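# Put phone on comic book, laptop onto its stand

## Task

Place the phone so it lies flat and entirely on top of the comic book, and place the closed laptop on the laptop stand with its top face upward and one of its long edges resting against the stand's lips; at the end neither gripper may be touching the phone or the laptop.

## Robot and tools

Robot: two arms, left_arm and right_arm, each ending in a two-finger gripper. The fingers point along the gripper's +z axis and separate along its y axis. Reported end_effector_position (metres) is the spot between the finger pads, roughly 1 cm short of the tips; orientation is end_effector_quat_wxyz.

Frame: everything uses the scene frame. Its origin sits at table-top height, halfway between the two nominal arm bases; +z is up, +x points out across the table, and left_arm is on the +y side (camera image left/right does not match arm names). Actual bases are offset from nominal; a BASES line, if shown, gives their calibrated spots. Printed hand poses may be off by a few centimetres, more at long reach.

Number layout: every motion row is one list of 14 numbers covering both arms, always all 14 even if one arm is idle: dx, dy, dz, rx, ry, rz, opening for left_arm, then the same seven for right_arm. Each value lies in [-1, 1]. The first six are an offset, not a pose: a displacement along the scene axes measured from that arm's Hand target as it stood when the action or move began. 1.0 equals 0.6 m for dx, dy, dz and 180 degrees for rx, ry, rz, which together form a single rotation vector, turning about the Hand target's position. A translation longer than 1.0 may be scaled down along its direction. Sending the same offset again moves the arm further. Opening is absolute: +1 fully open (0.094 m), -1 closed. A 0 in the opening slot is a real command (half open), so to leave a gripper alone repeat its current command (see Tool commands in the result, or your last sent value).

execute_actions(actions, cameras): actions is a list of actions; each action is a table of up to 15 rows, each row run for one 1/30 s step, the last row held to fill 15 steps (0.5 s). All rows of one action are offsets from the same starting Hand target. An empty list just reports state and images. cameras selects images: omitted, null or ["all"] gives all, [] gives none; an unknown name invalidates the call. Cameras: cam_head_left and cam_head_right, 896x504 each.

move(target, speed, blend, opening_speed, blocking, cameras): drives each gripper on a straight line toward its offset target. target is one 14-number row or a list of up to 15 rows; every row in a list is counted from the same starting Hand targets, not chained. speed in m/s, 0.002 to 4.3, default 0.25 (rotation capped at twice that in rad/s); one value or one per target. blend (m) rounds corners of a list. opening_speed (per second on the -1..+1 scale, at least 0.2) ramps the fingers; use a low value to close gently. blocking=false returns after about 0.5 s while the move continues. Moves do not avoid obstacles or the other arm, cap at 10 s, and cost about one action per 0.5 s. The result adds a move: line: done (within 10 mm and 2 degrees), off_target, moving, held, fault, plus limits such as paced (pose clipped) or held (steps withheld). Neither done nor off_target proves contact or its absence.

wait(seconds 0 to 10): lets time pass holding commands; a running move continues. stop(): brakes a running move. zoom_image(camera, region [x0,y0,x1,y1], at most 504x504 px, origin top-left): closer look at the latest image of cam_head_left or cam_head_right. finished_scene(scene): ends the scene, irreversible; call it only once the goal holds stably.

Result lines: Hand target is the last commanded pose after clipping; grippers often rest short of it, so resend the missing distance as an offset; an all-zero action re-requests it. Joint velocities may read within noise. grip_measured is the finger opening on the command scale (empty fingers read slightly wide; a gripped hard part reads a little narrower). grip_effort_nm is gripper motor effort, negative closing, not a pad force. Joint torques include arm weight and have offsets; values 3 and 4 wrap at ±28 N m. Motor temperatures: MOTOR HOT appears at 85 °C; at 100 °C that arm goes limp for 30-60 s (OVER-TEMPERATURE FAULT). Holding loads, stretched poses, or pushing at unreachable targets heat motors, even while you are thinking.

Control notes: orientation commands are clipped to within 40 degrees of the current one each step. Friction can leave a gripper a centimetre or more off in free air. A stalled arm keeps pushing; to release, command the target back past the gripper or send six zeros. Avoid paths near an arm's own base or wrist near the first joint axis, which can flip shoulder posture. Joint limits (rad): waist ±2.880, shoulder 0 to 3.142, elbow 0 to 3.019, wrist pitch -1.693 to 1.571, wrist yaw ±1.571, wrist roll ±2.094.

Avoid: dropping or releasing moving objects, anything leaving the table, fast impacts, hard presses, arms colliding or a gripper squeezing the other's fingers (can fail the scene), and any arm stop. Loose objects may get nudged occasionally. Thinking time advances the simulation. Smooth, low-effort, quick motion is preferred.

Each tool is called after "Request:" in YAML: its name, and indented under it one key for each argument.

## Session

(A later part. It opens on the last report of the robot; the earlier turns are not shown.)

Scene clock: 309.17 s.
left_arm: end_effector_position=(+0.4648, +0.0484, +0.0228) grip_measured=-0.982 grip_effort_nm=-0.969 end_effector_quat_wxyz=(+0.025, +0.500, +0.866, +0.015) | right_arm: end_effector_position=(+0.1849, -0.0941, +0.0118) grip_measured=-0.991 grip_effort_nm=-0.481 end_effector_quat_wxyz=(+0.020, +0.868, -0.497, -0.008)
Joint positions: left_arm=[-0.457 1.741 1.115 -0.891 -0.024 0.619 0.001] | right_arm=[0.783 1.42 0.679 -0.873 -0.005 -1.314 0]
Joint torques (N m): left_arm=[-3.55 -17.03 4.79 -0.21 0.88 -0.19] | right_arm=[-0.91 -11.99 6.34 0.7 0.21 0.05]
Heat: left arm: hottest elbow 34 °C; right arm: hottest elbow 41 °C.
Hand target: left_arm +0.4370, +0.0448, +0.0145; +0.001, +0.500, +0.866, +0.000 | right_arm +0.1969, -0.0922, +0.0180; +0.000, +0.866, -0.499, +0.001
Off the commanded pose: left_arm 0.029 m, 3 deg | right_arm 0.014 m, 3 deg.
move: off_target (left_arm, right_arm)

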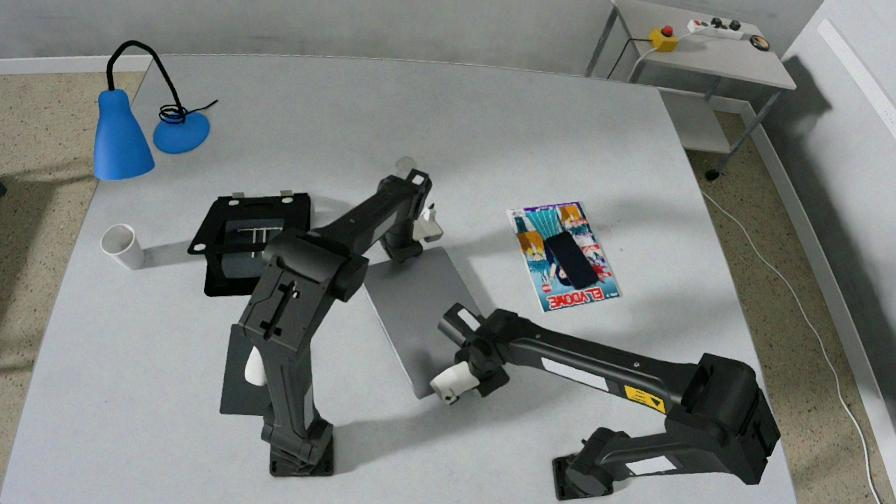

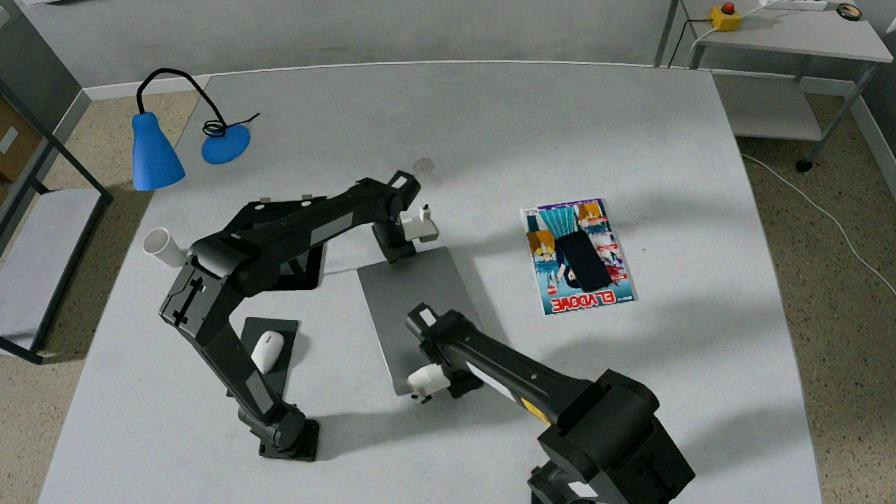

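Request:
move:
  target: [-0.068,0.055,0,0,0,0.083,-1, 0.008,-0.048,0,0,0,0.083,-1]
  speed: 0.06

Request:
zoom_image:
  camera: "cam_head_right"
  region: [340, 200, 520, 420]

Request:
zoom_image:
  camera: "cam_head_left"
  region: [340, 200, 520, 420]

Scene clock: 317.33 s.
left_arm: end_effector_position=(+0.4213, +0.0850, +0.0221) grip_measured=-0.982 grip_effort_nm=-0.965 end_effector_quat_wxyz=(+0.022, +0.382, +0.924, +0.015) | right_arm: end_effector_position=(+0.1912, -0.1252, +0.0119) grip_measured=-0.991 grip_effort_nm=-0.476 end_effector_quat_wxyz=(+0.020, +0.923, -0.383, -0.009)
Joint positions: left_arm=[-0.424 1.628 0.958 -0.858 -0.031 0.389 0.001] | right_arm=[0.694 1.377 0.637 -0.873 0.002 -1.655 0]
Joint torques (N m): left_arm=[-3.37 -15.44 5.18 -0.12 1.06 -0.23] | right_arm=[-0.32 -10.93 6.5 0.66 -0.03 0.03]
Heat: left arm: hottest elbow 33 °C; right arm: hottest elbow 39 °C.
Hand target: left_arm +0.3963, +0.0779, +0.0146; +0.001, +0.383, +0.924, +0.001 | right_arm +0.2018, -0.1210, +0.0180; +0.000, +0.924, -0.382, +0.001
Off the commanded pose: left_arm 0.027 m, 3 deg | right_arm 0.013 m, 2 deg.
move: off_target (left_arm, right_arm)

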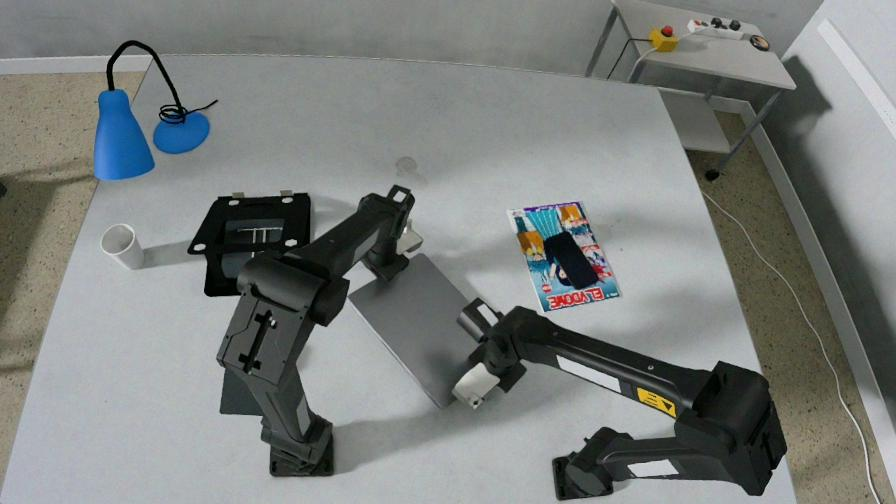

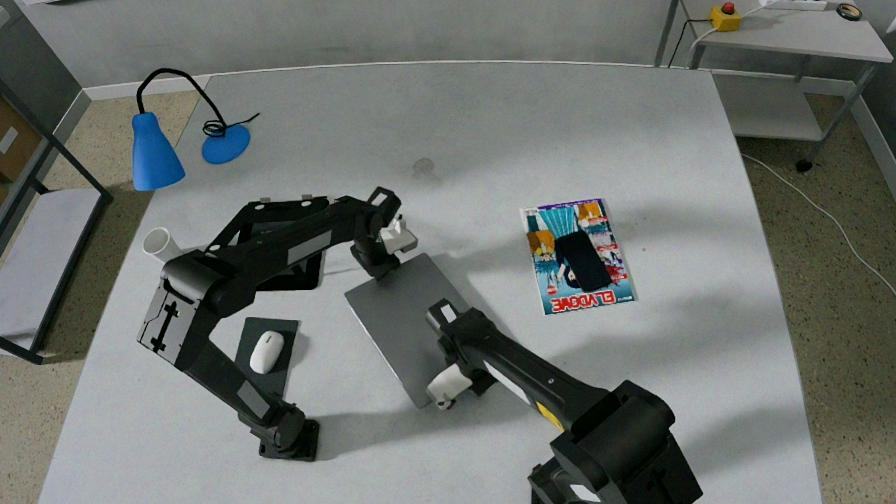

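Scaled by 2.291.

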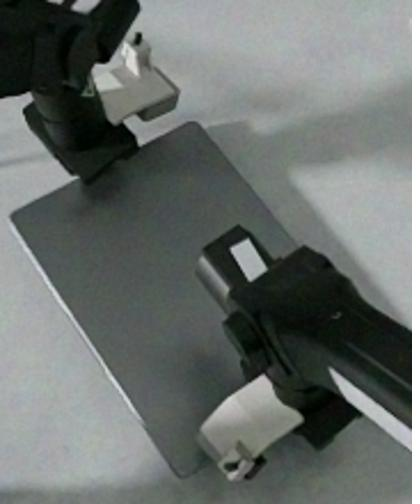

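Scaled by 2.291.

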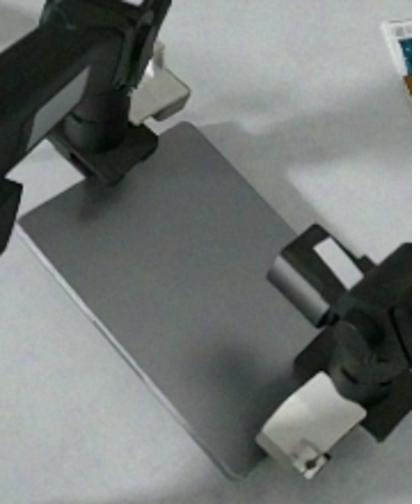

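Request:
move:
  target:
    - [0,0,0.08,0,0,0,-1, -0.047,-0.047,0.0,0,0,0,-1]
    - [0.093,0.065,0.1,0,0,0,-1, -0.047,-0.047,0.15,0,0,-0.35,-1]
    - [0.093,0.065,-0.004,0,0,0,-1, -0.047,-0.047,0.15,0,0,-0.7,-1]
    - [0.093,0.065,-0.004,0,0,0,-1, -0.047,-0.047,0.15,0,0,-1,-1]
  speed: [0.12,0.3,0.3,0.3]

Request:
zoom_image:
  camera: "cam_head_right"
  region: [320, 220, 520, 440]

Request:
zoom_image:
  camera: "cam_head_left"
  region: [320, 220, 520, 440]

Scene clock: 339.23 s.
left_arm: end_effector_position=(+0.4512, +0.1115, +0.0186) grip_measured=-0.982 grip_effort_nm=-0.960 end_effector_quat_wxyz=(+0.003, +0.386, +0.923, +0.002) | right_arm: end_effector_position=(+0.1557, -0.1612, +0.0857) grip_measured=-0.991 grip_effort_nm=-0.481 end_effector_quat_wxyz=(-0.016, +0.376, +0.926, -0.025)
Joint positions: left_arm=[-0.332 1.696 1.038 -0.906 -0.004 0.489 0.001] | right_arm=[0.671 1.092 0.64 -1.178 -0.003 1.448 0]
Joint torques (N m): left_arm=[-0.38 -14.45 7.73 0.61 0.11 0.13] | right_arm=[0.15 -7.53 11.43 -0.35 0.16 0.24]
Heat: left arm: hottest elbow 33 °C; right arm: hottest elbow 39 °C.
Hand target: left_arm +0.4521, +0.1169, +0.0123; +0.002, +0.383, +0.924, +0.001 | right_arm +0.1735, -0.1492, +0.1080; -0.001, +0.383, +0.924, +0.000
Off the commanded pose: left_arm 0.008 m, 0 deg | right_arm 0.031 m, 3 deg.
move: off_target (right_arm)

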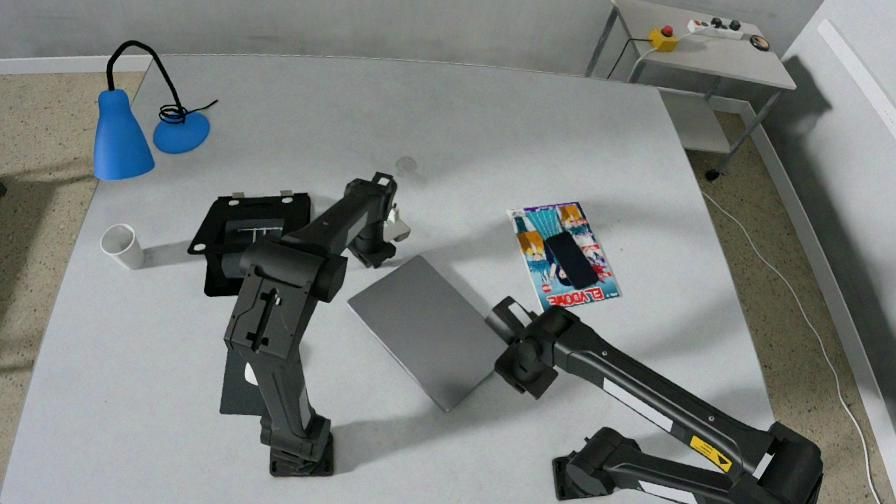

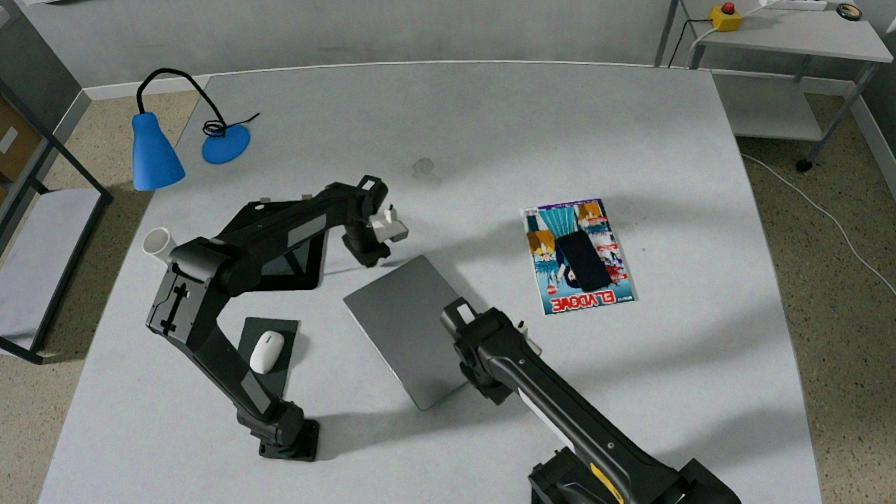

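Scaled by 2.291.

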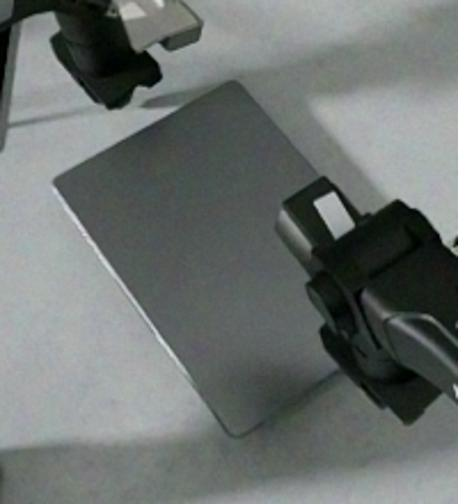

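Scaled by 2.291.

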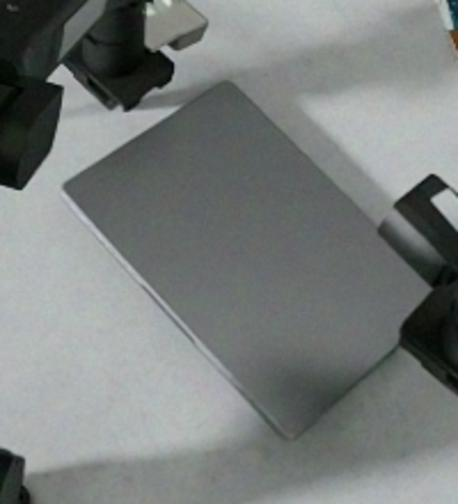

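Request:
move:
  target:
    - [0,0,-0.01,0,0,0,-1, -0.0175,-0.013,-0.15,0,0,0,-1]
    - [-0.058,-0.038,-0.013,0,0,0,-1, -0.006,0.032,-0.155,0,0,0,-1]
  speed: [0.15,0.06]

Request:
zoom_image:
  camera: "cam_head_right"
  region: [320, 220, 520, 440]

Request:
zoom_image:
  camera: "cam_head_left"
  region: [320, 220, 520, 440]

Scene clock: 349.07 s.
left_arm: end_effector_position=(+0.4285, +0.0992, +0.0110) grip_measured=-0.982 grip_effort_nm=-0.965 end_effector_quat_wxyz=(+0.008, +0.379, +0.925, +0.002) | right_arm: end_effector_position=(+0.1578, -0.1455, +0.0100) grip_measured=-0.991 grip_effort_nm=-0.481 end_effector_quat_wxyz=(-0.007, +0.385, +0.923, -0.012)
Joint positions: left_arm=[-0.375 1.666 0.973 -0.862 -0.004 0.43 0.001] | right_arm=[0.716 1.263 0.528 -0.863 -0.002 1.512 0]
Joint torques (N m): left_arm=[-2.43 -14.74 5.93 0.91 0.07 -0.07] | right_arm=[1.44 -6.07 8.75 0.39 0.11 0.22]
Heat: left arm: hottest elbow 33 °C; right arm: hottest elbow 39 °C.
Hand target: left_arm +0.4173, +0.0941, +0.0045; +0.002, +0.383, +0.924, +0.001 | right_arm +0.1700, -0.1299, +0.0150; -0.001, +0.383, +0.924, +0.000
Off the commanded pose: left_arm 0.014 m, 1 deg | right_arm 0.020 m, 2 deg.
move: off_target (left_arm, right_arm)

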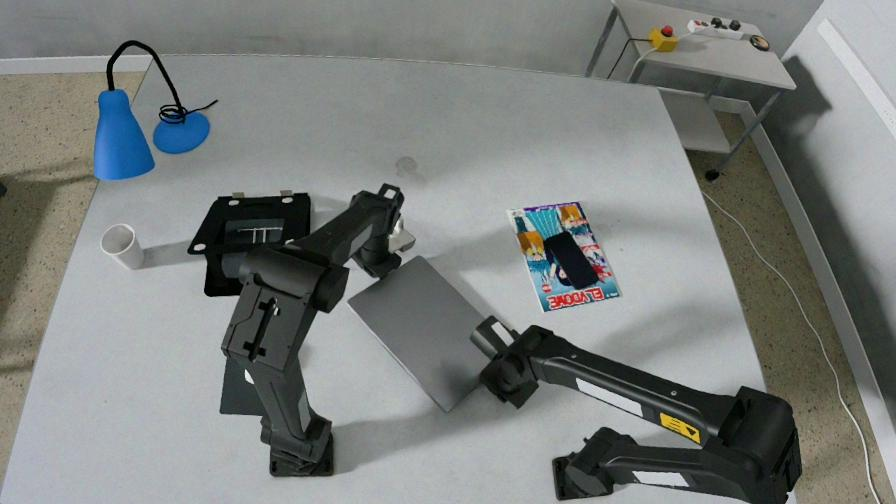

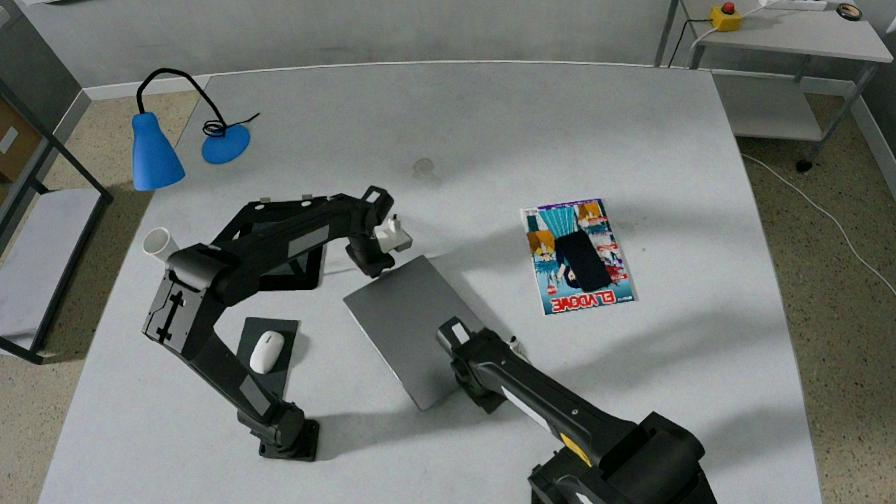

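Scaled by 2.291.

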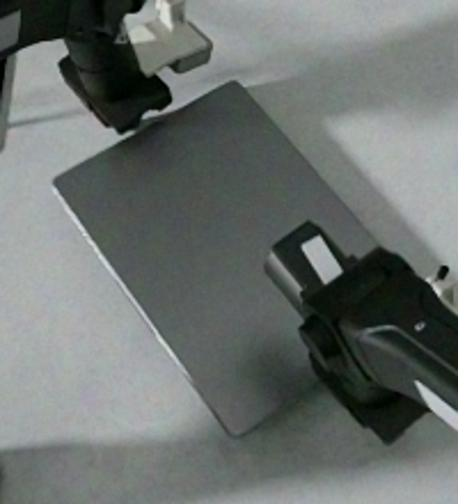

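Scaled by 2.291.

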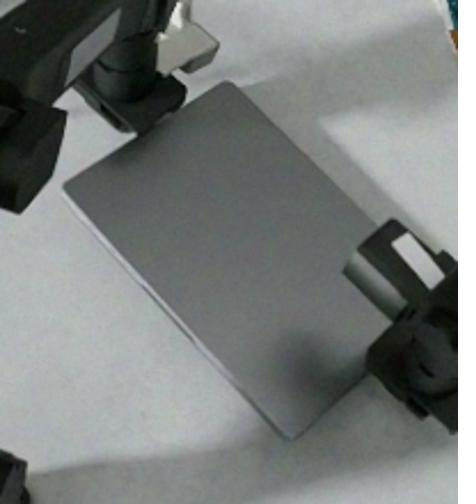

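Request:
move:
  target: [-0.028,-0.025,0.002,0,0,0,-1, 0.028,0.025,0,0,0,0,-1]
  speed: 0.06

Request:
zoom_image:
  camera: "cam_head_right"
  region: [320, 220, 520, 440]

Request:
zoom_image:
  camera: "cam_head_left"
  region: [320, 220, 520, 440]

Scene clock: 352.33 s.
left_arm: end_effector_position=(+0.4163, +0.0889, +0.0109) grip_measured=-0.982 grip_effort_nm=-0.965 end_effector_quat_wxyz=(+0.009, +0.378, +0.926, +0.006) | right_arm: end_effector_position=(+0.1713, -0.1334, +0.0102) grip_measured=-0.991 grip_effort_nm=-0.481 end_effector_quat_wxyz=(-0.009, +0.385, +0.923, -0.015)
Joint positions: left_arm=[-0.412 1.647 0.947 -0.852 -0.011 0.391 0.001] | right_arm=[0.717 1.321 0.578 -0.863 -0.002 1.512 0]
Joint torques (N m): left_arm=[-4.25 -14.97 5.87 0.31 0.36 -0.16] | right_arm=[1.44 -6.59 9.11 0.57 0.1 0.22]
Heat: left arm: hottest elbow 33 °C; right arm: hottest elbow 38 °C.
Hand target: left_arm +0.4004, +0.0790, +0.0056; +0.001, +0.383, +0.924, +0.000 | right_arm +0.1867, -0.1150, +0.0150; -0.001, +0.383, +0.924, +0.000
Off the commanded pose: left_arm 0.019 m, 1 deg | right_arm 0.025 m, 2 deg.
move: off_target (left_arm, right_arm)

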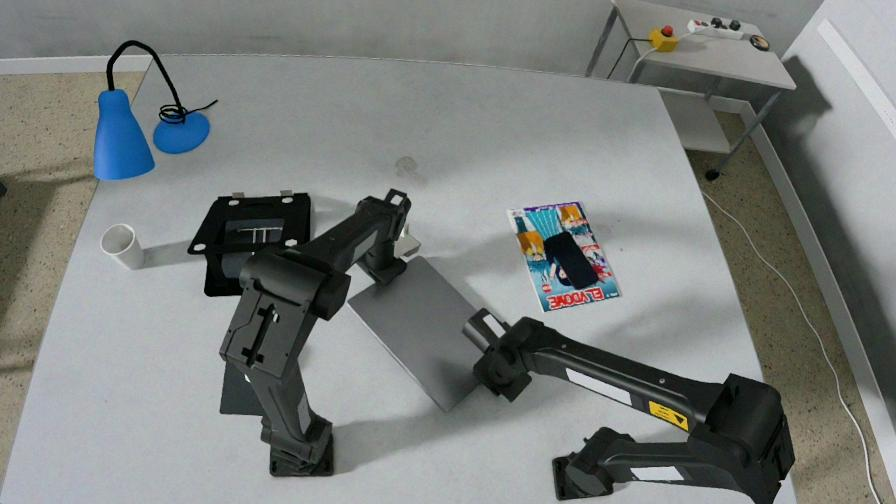

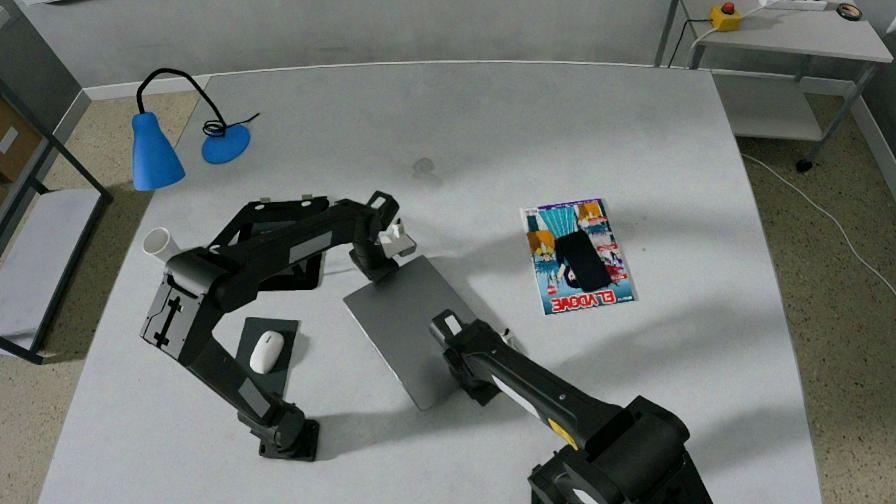

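Scaled by 2.291.

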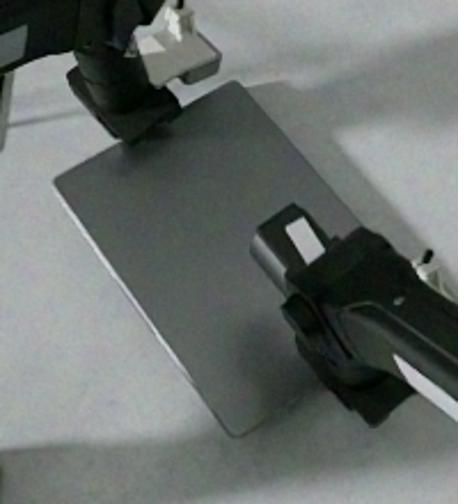

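Scaled by 2.291.

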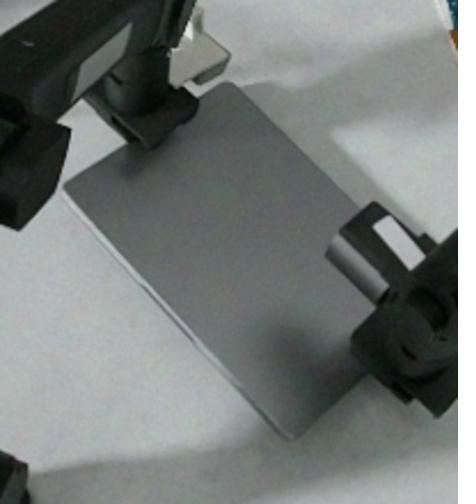

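Request:
zoom_image:
  camera: "cam_head_left"
  region: [345, 235, 425, 305]

Request:
zoom_image:
  camera: "cam_head_right"
  region: [335, 235, 435, 315]

Scaled by 6.300.

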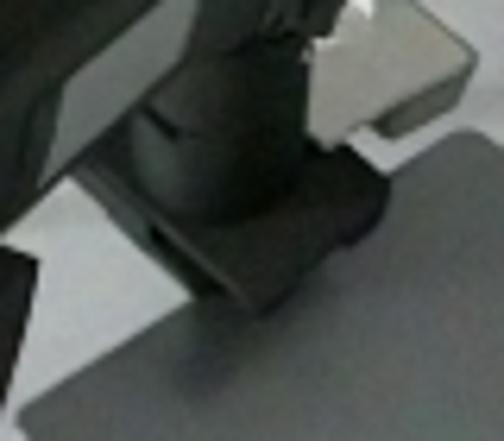

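Scaled by 5.040.

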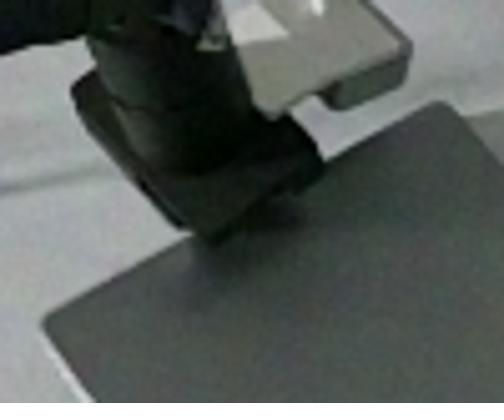

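Request:
move:
  target:
    - [-0.102,0.03,0,0,0,0.083,-1, 0.027,-0.032,0,0,0,0.083,-1]
    - [-0.205,0.058,0,0,0,0.172,-1, 0.047,-0.057,0,0,0,0.172,-1]
  speed: 0.06

Request:
zoom_image:
  camera: "cam_head_right"
  region: [320, 240, 520, 460]

Request:
zoom_image:
  camera: "cam_head_left"
  region: [320, 240, 520, 460]

Scene clock: 377.93 s.
left_arm: end_effector_position=(+0.2972, +0.1343, +0.0101) grip_measured=-0.982 grip_effort_nm=-0.960 end_effector_quat_wxyz=(+0.015, +0.107, +0.994, +0.018) | right_arm: end_effector_position=(+0.1939, -0.1657, +0.0102) grip_measured=-0.991 grip_effort_nm=-0.471 end_effector_quat_wxyz=(-0.011, +0.131, +0.991, -0.018)
Joint positions: left_arm=[-0.439 1.344 0.598 -0.808 -0.043 -0.196 0.001] | right_arm=[0.578 1.321 0.578 -0.869 0.013 0.846 0]
Joint torques (N m): left_arm=[-6.36 -9.17 6 0.39 1.48 -0.29] | right_arm=[0.44 -6.48 9.42 0.73 -0.34 0.06]
Heat: left arm: hottest elbow 32 °C; right arm: hottest elbow 38 °C.
Hand target: left_arm +0.2773, +0.1138, +0.0056; +0.001, +0.123, +0.992, +0.001 | right_arm +0.2149, -0.1492, +0.0150; -0.001, +0.122, +0.993, +0.000
Off the commanded pose: left_arm 0.029 m, 3 deg | right_arm 0.027 m, 3 deg.
move: off_target (left_arm, right_arm)

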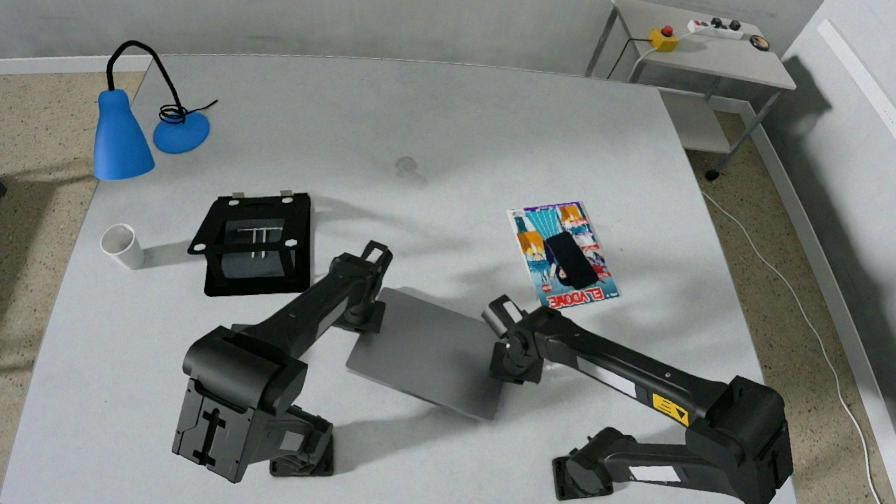

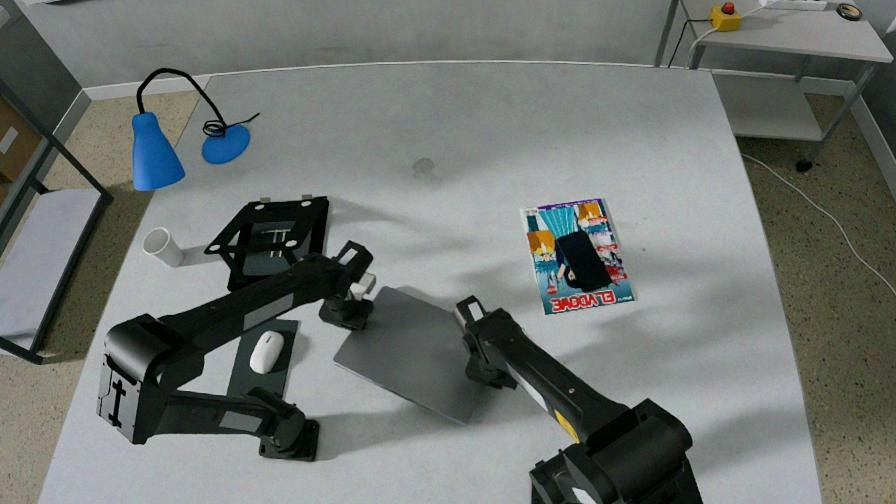

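Scaled by 2.291.

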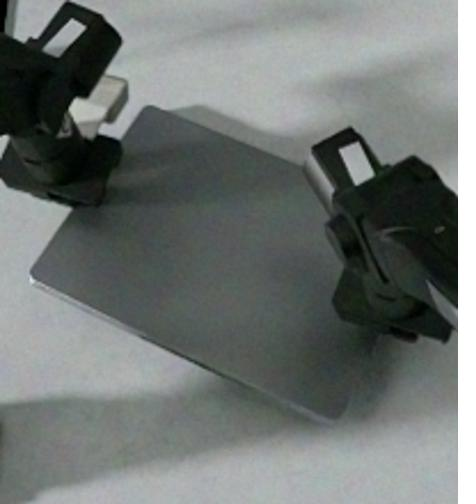

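Scaled by 2.291.

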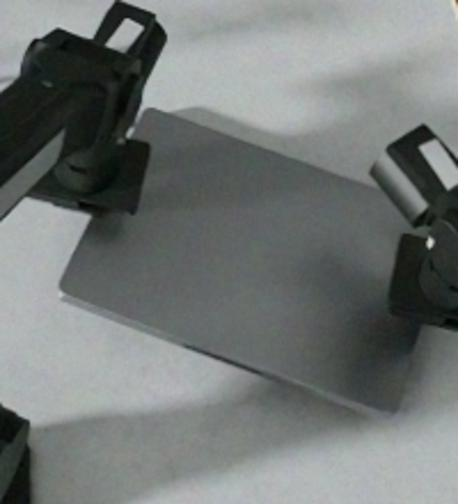

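Request:
move:
  target: [-0.108,0.01,0,0,0,0.079,-1, 0.025,-0.01,0,0,0,0.078,-1]
  speed: 0.06

Request:
zoom_image:
  camera: "cam_head_right"
  region: [320, 240, 520, 460]

Request:
zoom_image:
  camera: "cam_head_left"
  region: [320, 240, 520, 460]

Scene clock: 383.43 s.
left_arm: end_effector_position=(+0.2250, +0.1391, +0.0094) grip_measured=-0.982 grip_effort_nm=-0.950 end_effector_quat_wxyz=(+0.010, -0.013, +1.000, +0.023) | right_arm: end_effector_position=(+0.2087, -0.1787, +0.0102) grip_measured=-0.991 grip_effort_nm=-0.476 end_effector_quat_wxyz=(-0.010, +0.010, +1.000, -0.025)
Joint positions: left_arm=[-0.555 1.159 0.447 -0.864 -0.049 -0.552 0.001] | right_arm=[0.52 1.339 0.594 -0.869 0.032 0.546 0]
Joint torques (N m): left_arm=[-6.48 -6.01 6.9 1.03 1.74 -0.3] | right_arm=[1.44 -6.24 9.96 0.77 -0.99 0.05]
Heat: left arm: hottest elbow 32 °C; right arm: hottest elbow 38 °C.
Hand target: left_arm +0.2126, +0.1199, +0.0056; +0.001, -0.001, +1.000, +0.001 | right_arm +0.2300, -0.1551, +0.0151; -0.001, +0.000, +1.000, +0.000
Off the commanded pose: left_arm 0.023 m, 3 deg | right_arm 0.032 m, 3 deg.
move: off_target (left_arm, right_arm)

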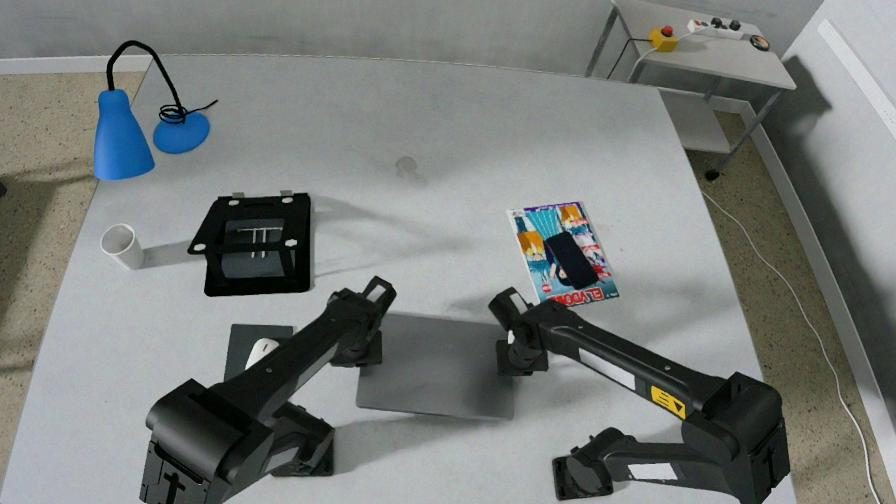

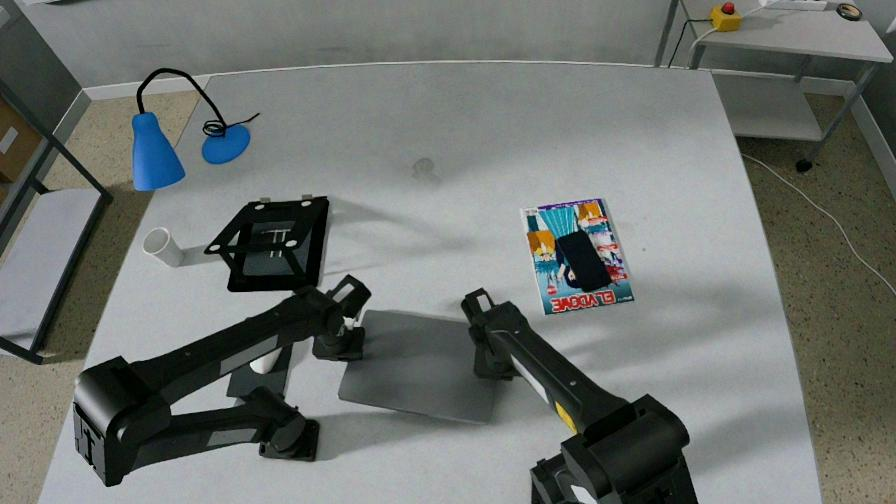

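Scaled by 2.291.

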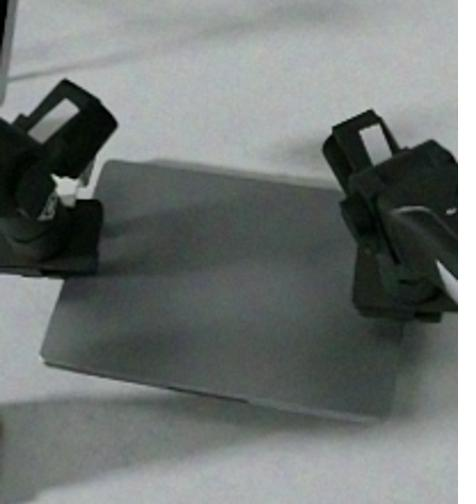

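Scaled by 2.291.

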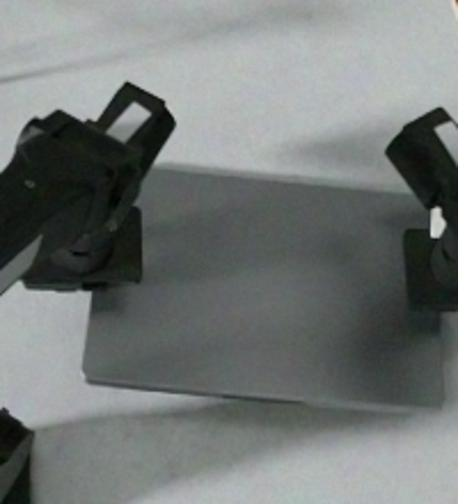

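Request:
move:
  target:
    - [0,-0.02,0,0,0,0,-1, 0,0.02,0,0,0,0,-1]
    - [0,-0.02,0.07,0,0,0,-1, 0,0.02,0.06,0,0,0,-1]
  speed: 0.05

Request:
zoom_image:
  camera: "cam_head_right"
  region: [320, 240, 520, 460]

Request:
zoom_image:
  camera: "cam_head_left"
  region: [320, 240, 520, 460]

Scene clock: 389.50 s.
left_arm: end_effector_position=(+0.1908, +0.1337, +0.0242) grip_measured=-0.982 grip_effort_nm=-0.935 end_effector_quat_wxyz=(-0.026, -0.006, +0.999, +0.029) | right_arm: end_effector_position=(+0.2028, -0.1759, +0.0263) grip_measured=-0.992 grip_effort_nm=-0.462 end_effector_quat_wxyz=(-0.036, +0.007, +0.999, -0.035)
Joint positions: left_arm=[-0.64 1.089 0.448 -1.007 -0.017 -0.623 0.001] | right_arm=[0.533 1.329 0.637 -0.977 0.022 0.555 0]
Joint torques (N m): left_arm=[-3.43 -6.65 14.78 0.03 0.63 -0.12] | right_arm=[2.73 -10.64 11.45 0.14 -0.77 0.26]
Heat: left arm: hottest elbow 32 °C; right arm: hottest elbow 39 °C.
Hand target: left_arm +0.2126, +0.1077, +0.0477; +0.001, -0.001, +1.000, +0.001 | right_arm +0.2299, -0.1431, +0.0511; -0.001, +0.000, +1.000, +0.000
Off the commanded pose: left_arm 0.041 m, 5 deg | right_arm 0.049 m, 6 deg.
move: off_target (left_arm, right_arm)

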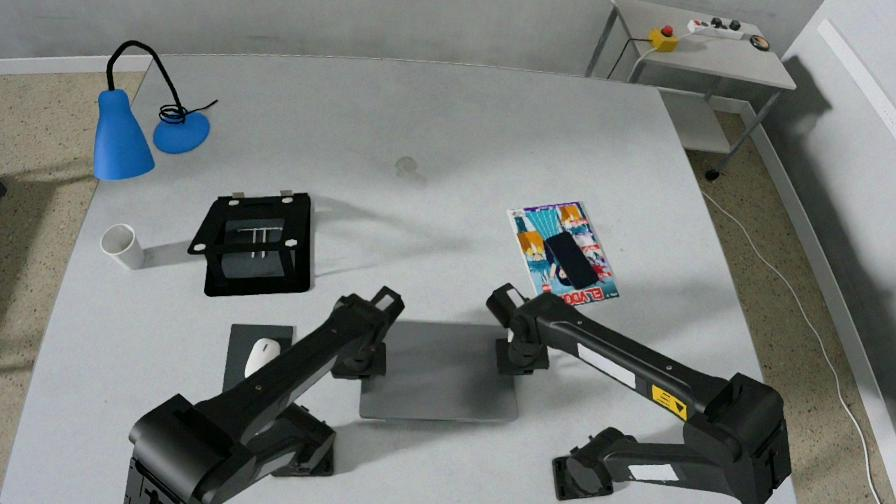

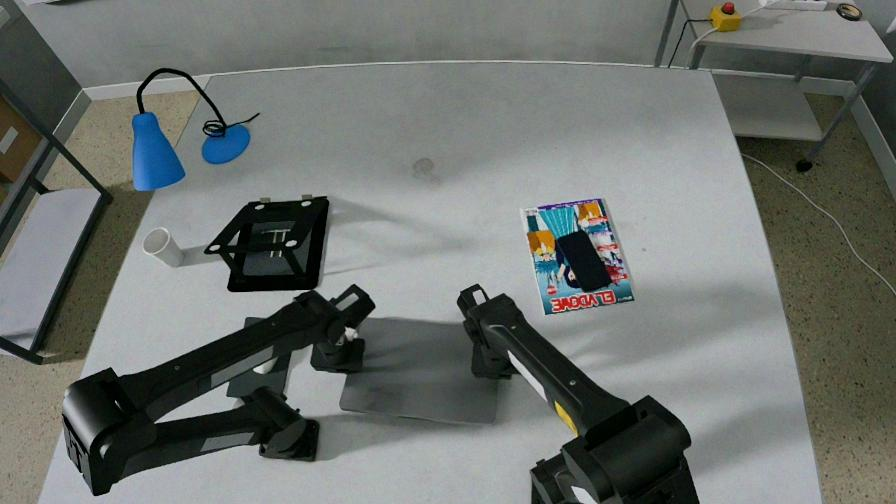

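Scaled by 2.291.

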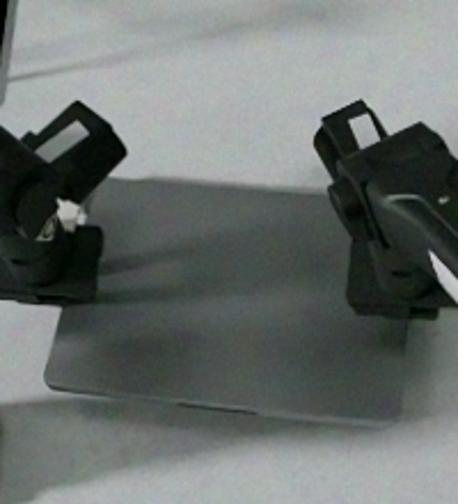

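Scaled by 2.291.

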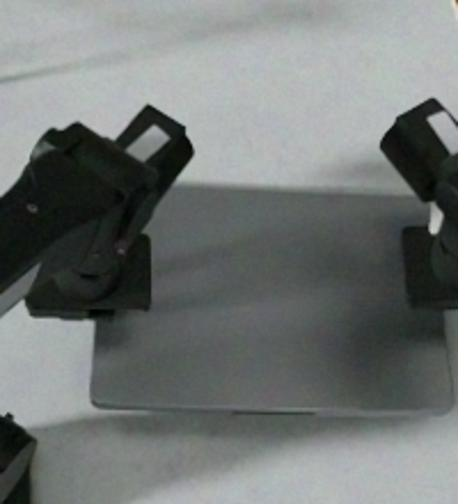

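Request:
move:
  target: [0.02,0,0.06,0,0,0,-1, 0.0,0,0.06,0,0,0,-1]
  speed: 0.05

Request:
zoom_image:
  camera: "cam_head_right"
  region: [320, 240, 520, 460]

Request:
zoom_image:
  camera: "cam_head_left"
  region: [320, 240, 520, 460]

Scene clock: 394.47 s.
left_arm: end_effector_position=(+0.2042, +0.1219, +0.0603) grip_measured=-0.982 grip_effort_nm=-0.935 end_effector_quat_wxyz=(-0.024, -0.004, +0.999, +0.021) | right_arm: end_effector_position=(+0.2135, -0.1579, +0.0666) grip_measured=-0.992 grip_effort_nm=-0.462 end_effector_quat_wxyz=(-0.024, +0.002, +1.000, -0.015)
Joint positions: left_arm=[-0.64 1.055 0.541 -1.119 -0.006 -0.618 0.001] | right_arm=[0.555 1.269 0.718 -1.075 -0.001 0.564 0]
Joint torques (N m): left_arm=[-1.44 -6.53 14.68 -0.13 0.07 0.07] | right_arm=[1.32 -10.29 10.76 -0.24 0.06 0.2]
Heat: left arm: hottest elbow 33 °C; right arm: hottest elbow 40 °C.
Hand target: left_arm +0.2246, +0.1078, +0.0836; +0.001, -0.001, +1.000, +0.001 | right_arm +0.2300, -0.1430, +0.0871; -0.001, +0.000, +1.000, +0.000
Off the commanded pose: left_arm 0.034 m, 4 deg | right_arm 0.030 m, 3 deg.
move: off_target (left_arm, right_arm)

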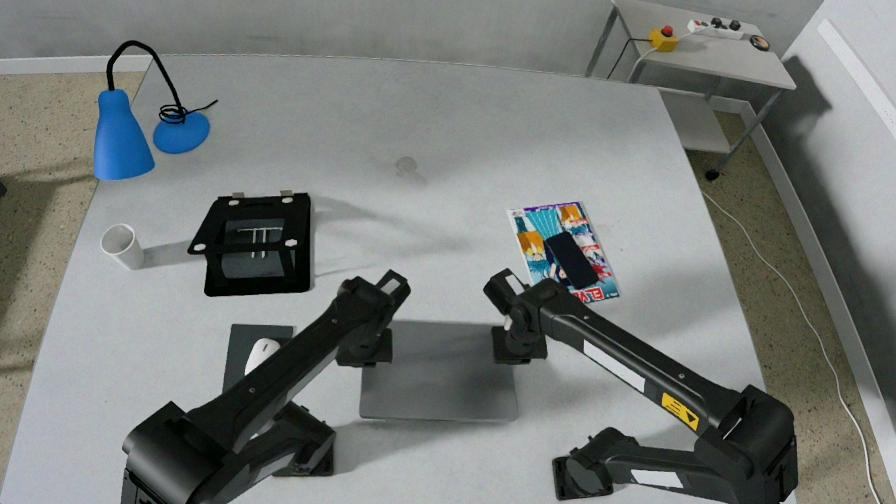

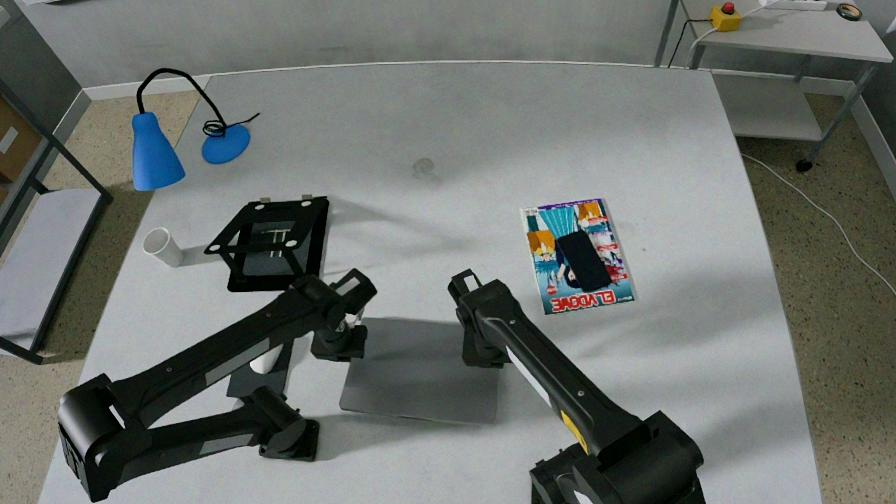

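Scaled by 2.291.

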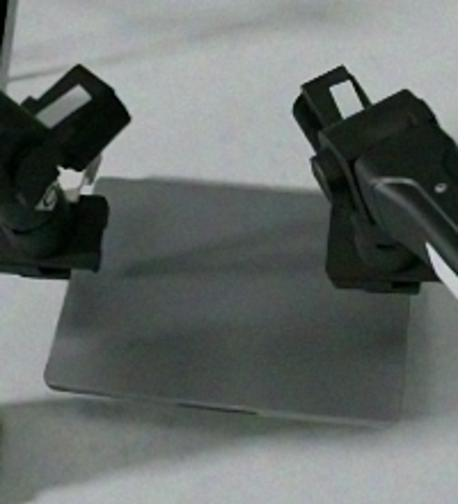

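Scaled by 2.291.

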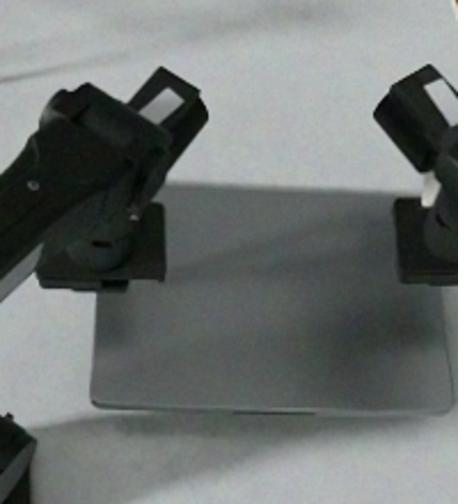

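Request:
move:
  target:
    - [-0.02,0.1,0.0,-0.1667,0,0,-1, -0.01,-0.1,0,0.1667,0,0,-1]
    - [-0.02,0.1,-0.125,-0.1667,0,0,-1, -0.01,-0.1,-0.12,0.1667,0,0,-1]
  speed: 0.12

Request:
zoom_image:
  camera: "cam_head_left"
  region: [320, 270, 560, 440]

Scene clock: 411.63 s.
left_arm: end_effector_position=(+0.2147, +0.1674, +0.0125) grip_measured=-0.982 grip_effort_nm=-0.930 end_effector_quat_wxyz=(+0.003, +0.002, +0.967, -0.256) | right_arm: end_effector_position=(+0.2270, -0.2004, +0.0221) grip_measured=-0.992 grip_effort_nm=-0.466 end_effector_quat_wxyz=(+0.005, -0.005, +0.966, +0.258)
Joint positions: left_arm=[0.027 1.092 0.336 -0.841 0.517 0.067 0.001] | right_arm=[0.087 1.281 0.504 -0.731 -0.519 0.099 0]
Joint torques (N m): left_arm=[-0.79 -3.96 6.8 0.72 0.35 0.07] | right_arm=[-0.15 -6.48 5.3 0.61 -0.33 0.07]
Heat: left arm: hottest elbow 33 °C; right arm: hottest elbow 41 °C.
Hand target: left_arm +0.2127, +0.1679, +0.0087; +0.001, -0.001, +0.966, -0.258 | right_arm +0.2239, -0.2032, +0.0150; -0.001, +0.000, +0.966, +0.259
Off the commanded pose: left_arm 0.005 m, 0 deg | right_arm 0.008 m, 1 deg.
move: done

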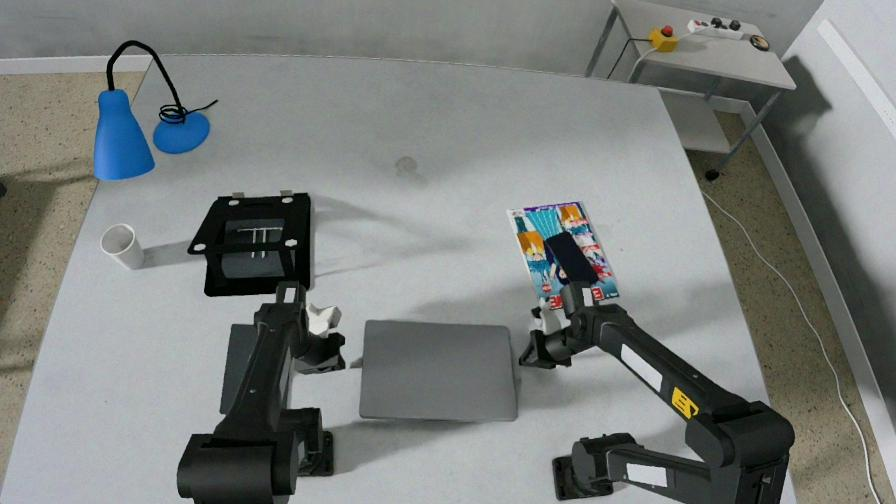

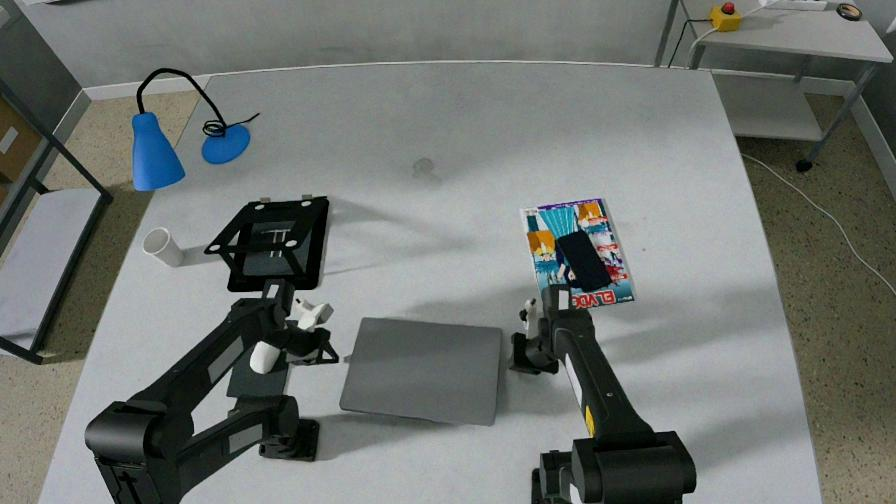

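Scaled by 2.100.

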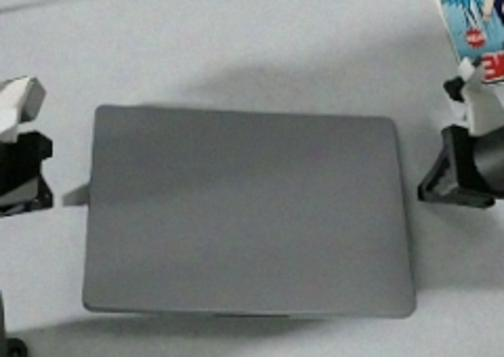

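Request:
zoom_image:
  camera: "cam_head_left"
  region: [350, 360, 450, 430]

Request:
zoom_image:
  camera: "cam_head_right"
  region: [330, 370, 430, 440]

Request:
zoom_image:
  camera: "cam_head_right"
  region: [480, 280, 580, 400]

Scaled by 5.040.

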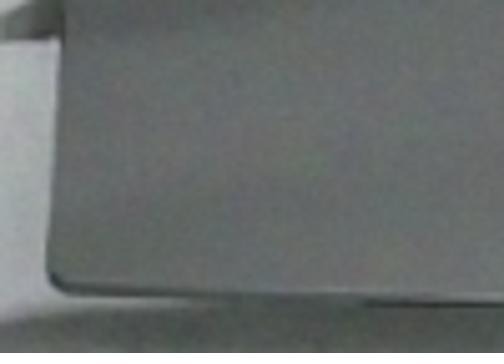

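Scaled by 5.040.

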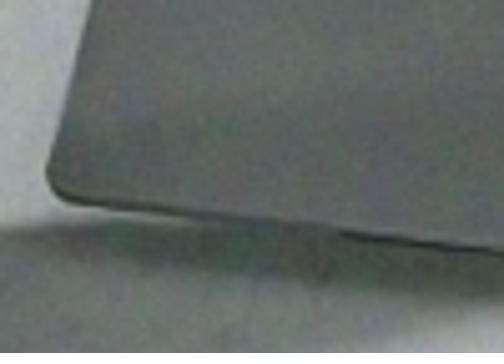

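Scaled by 4.200.

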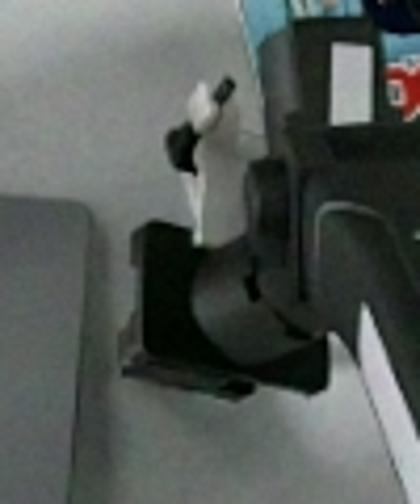

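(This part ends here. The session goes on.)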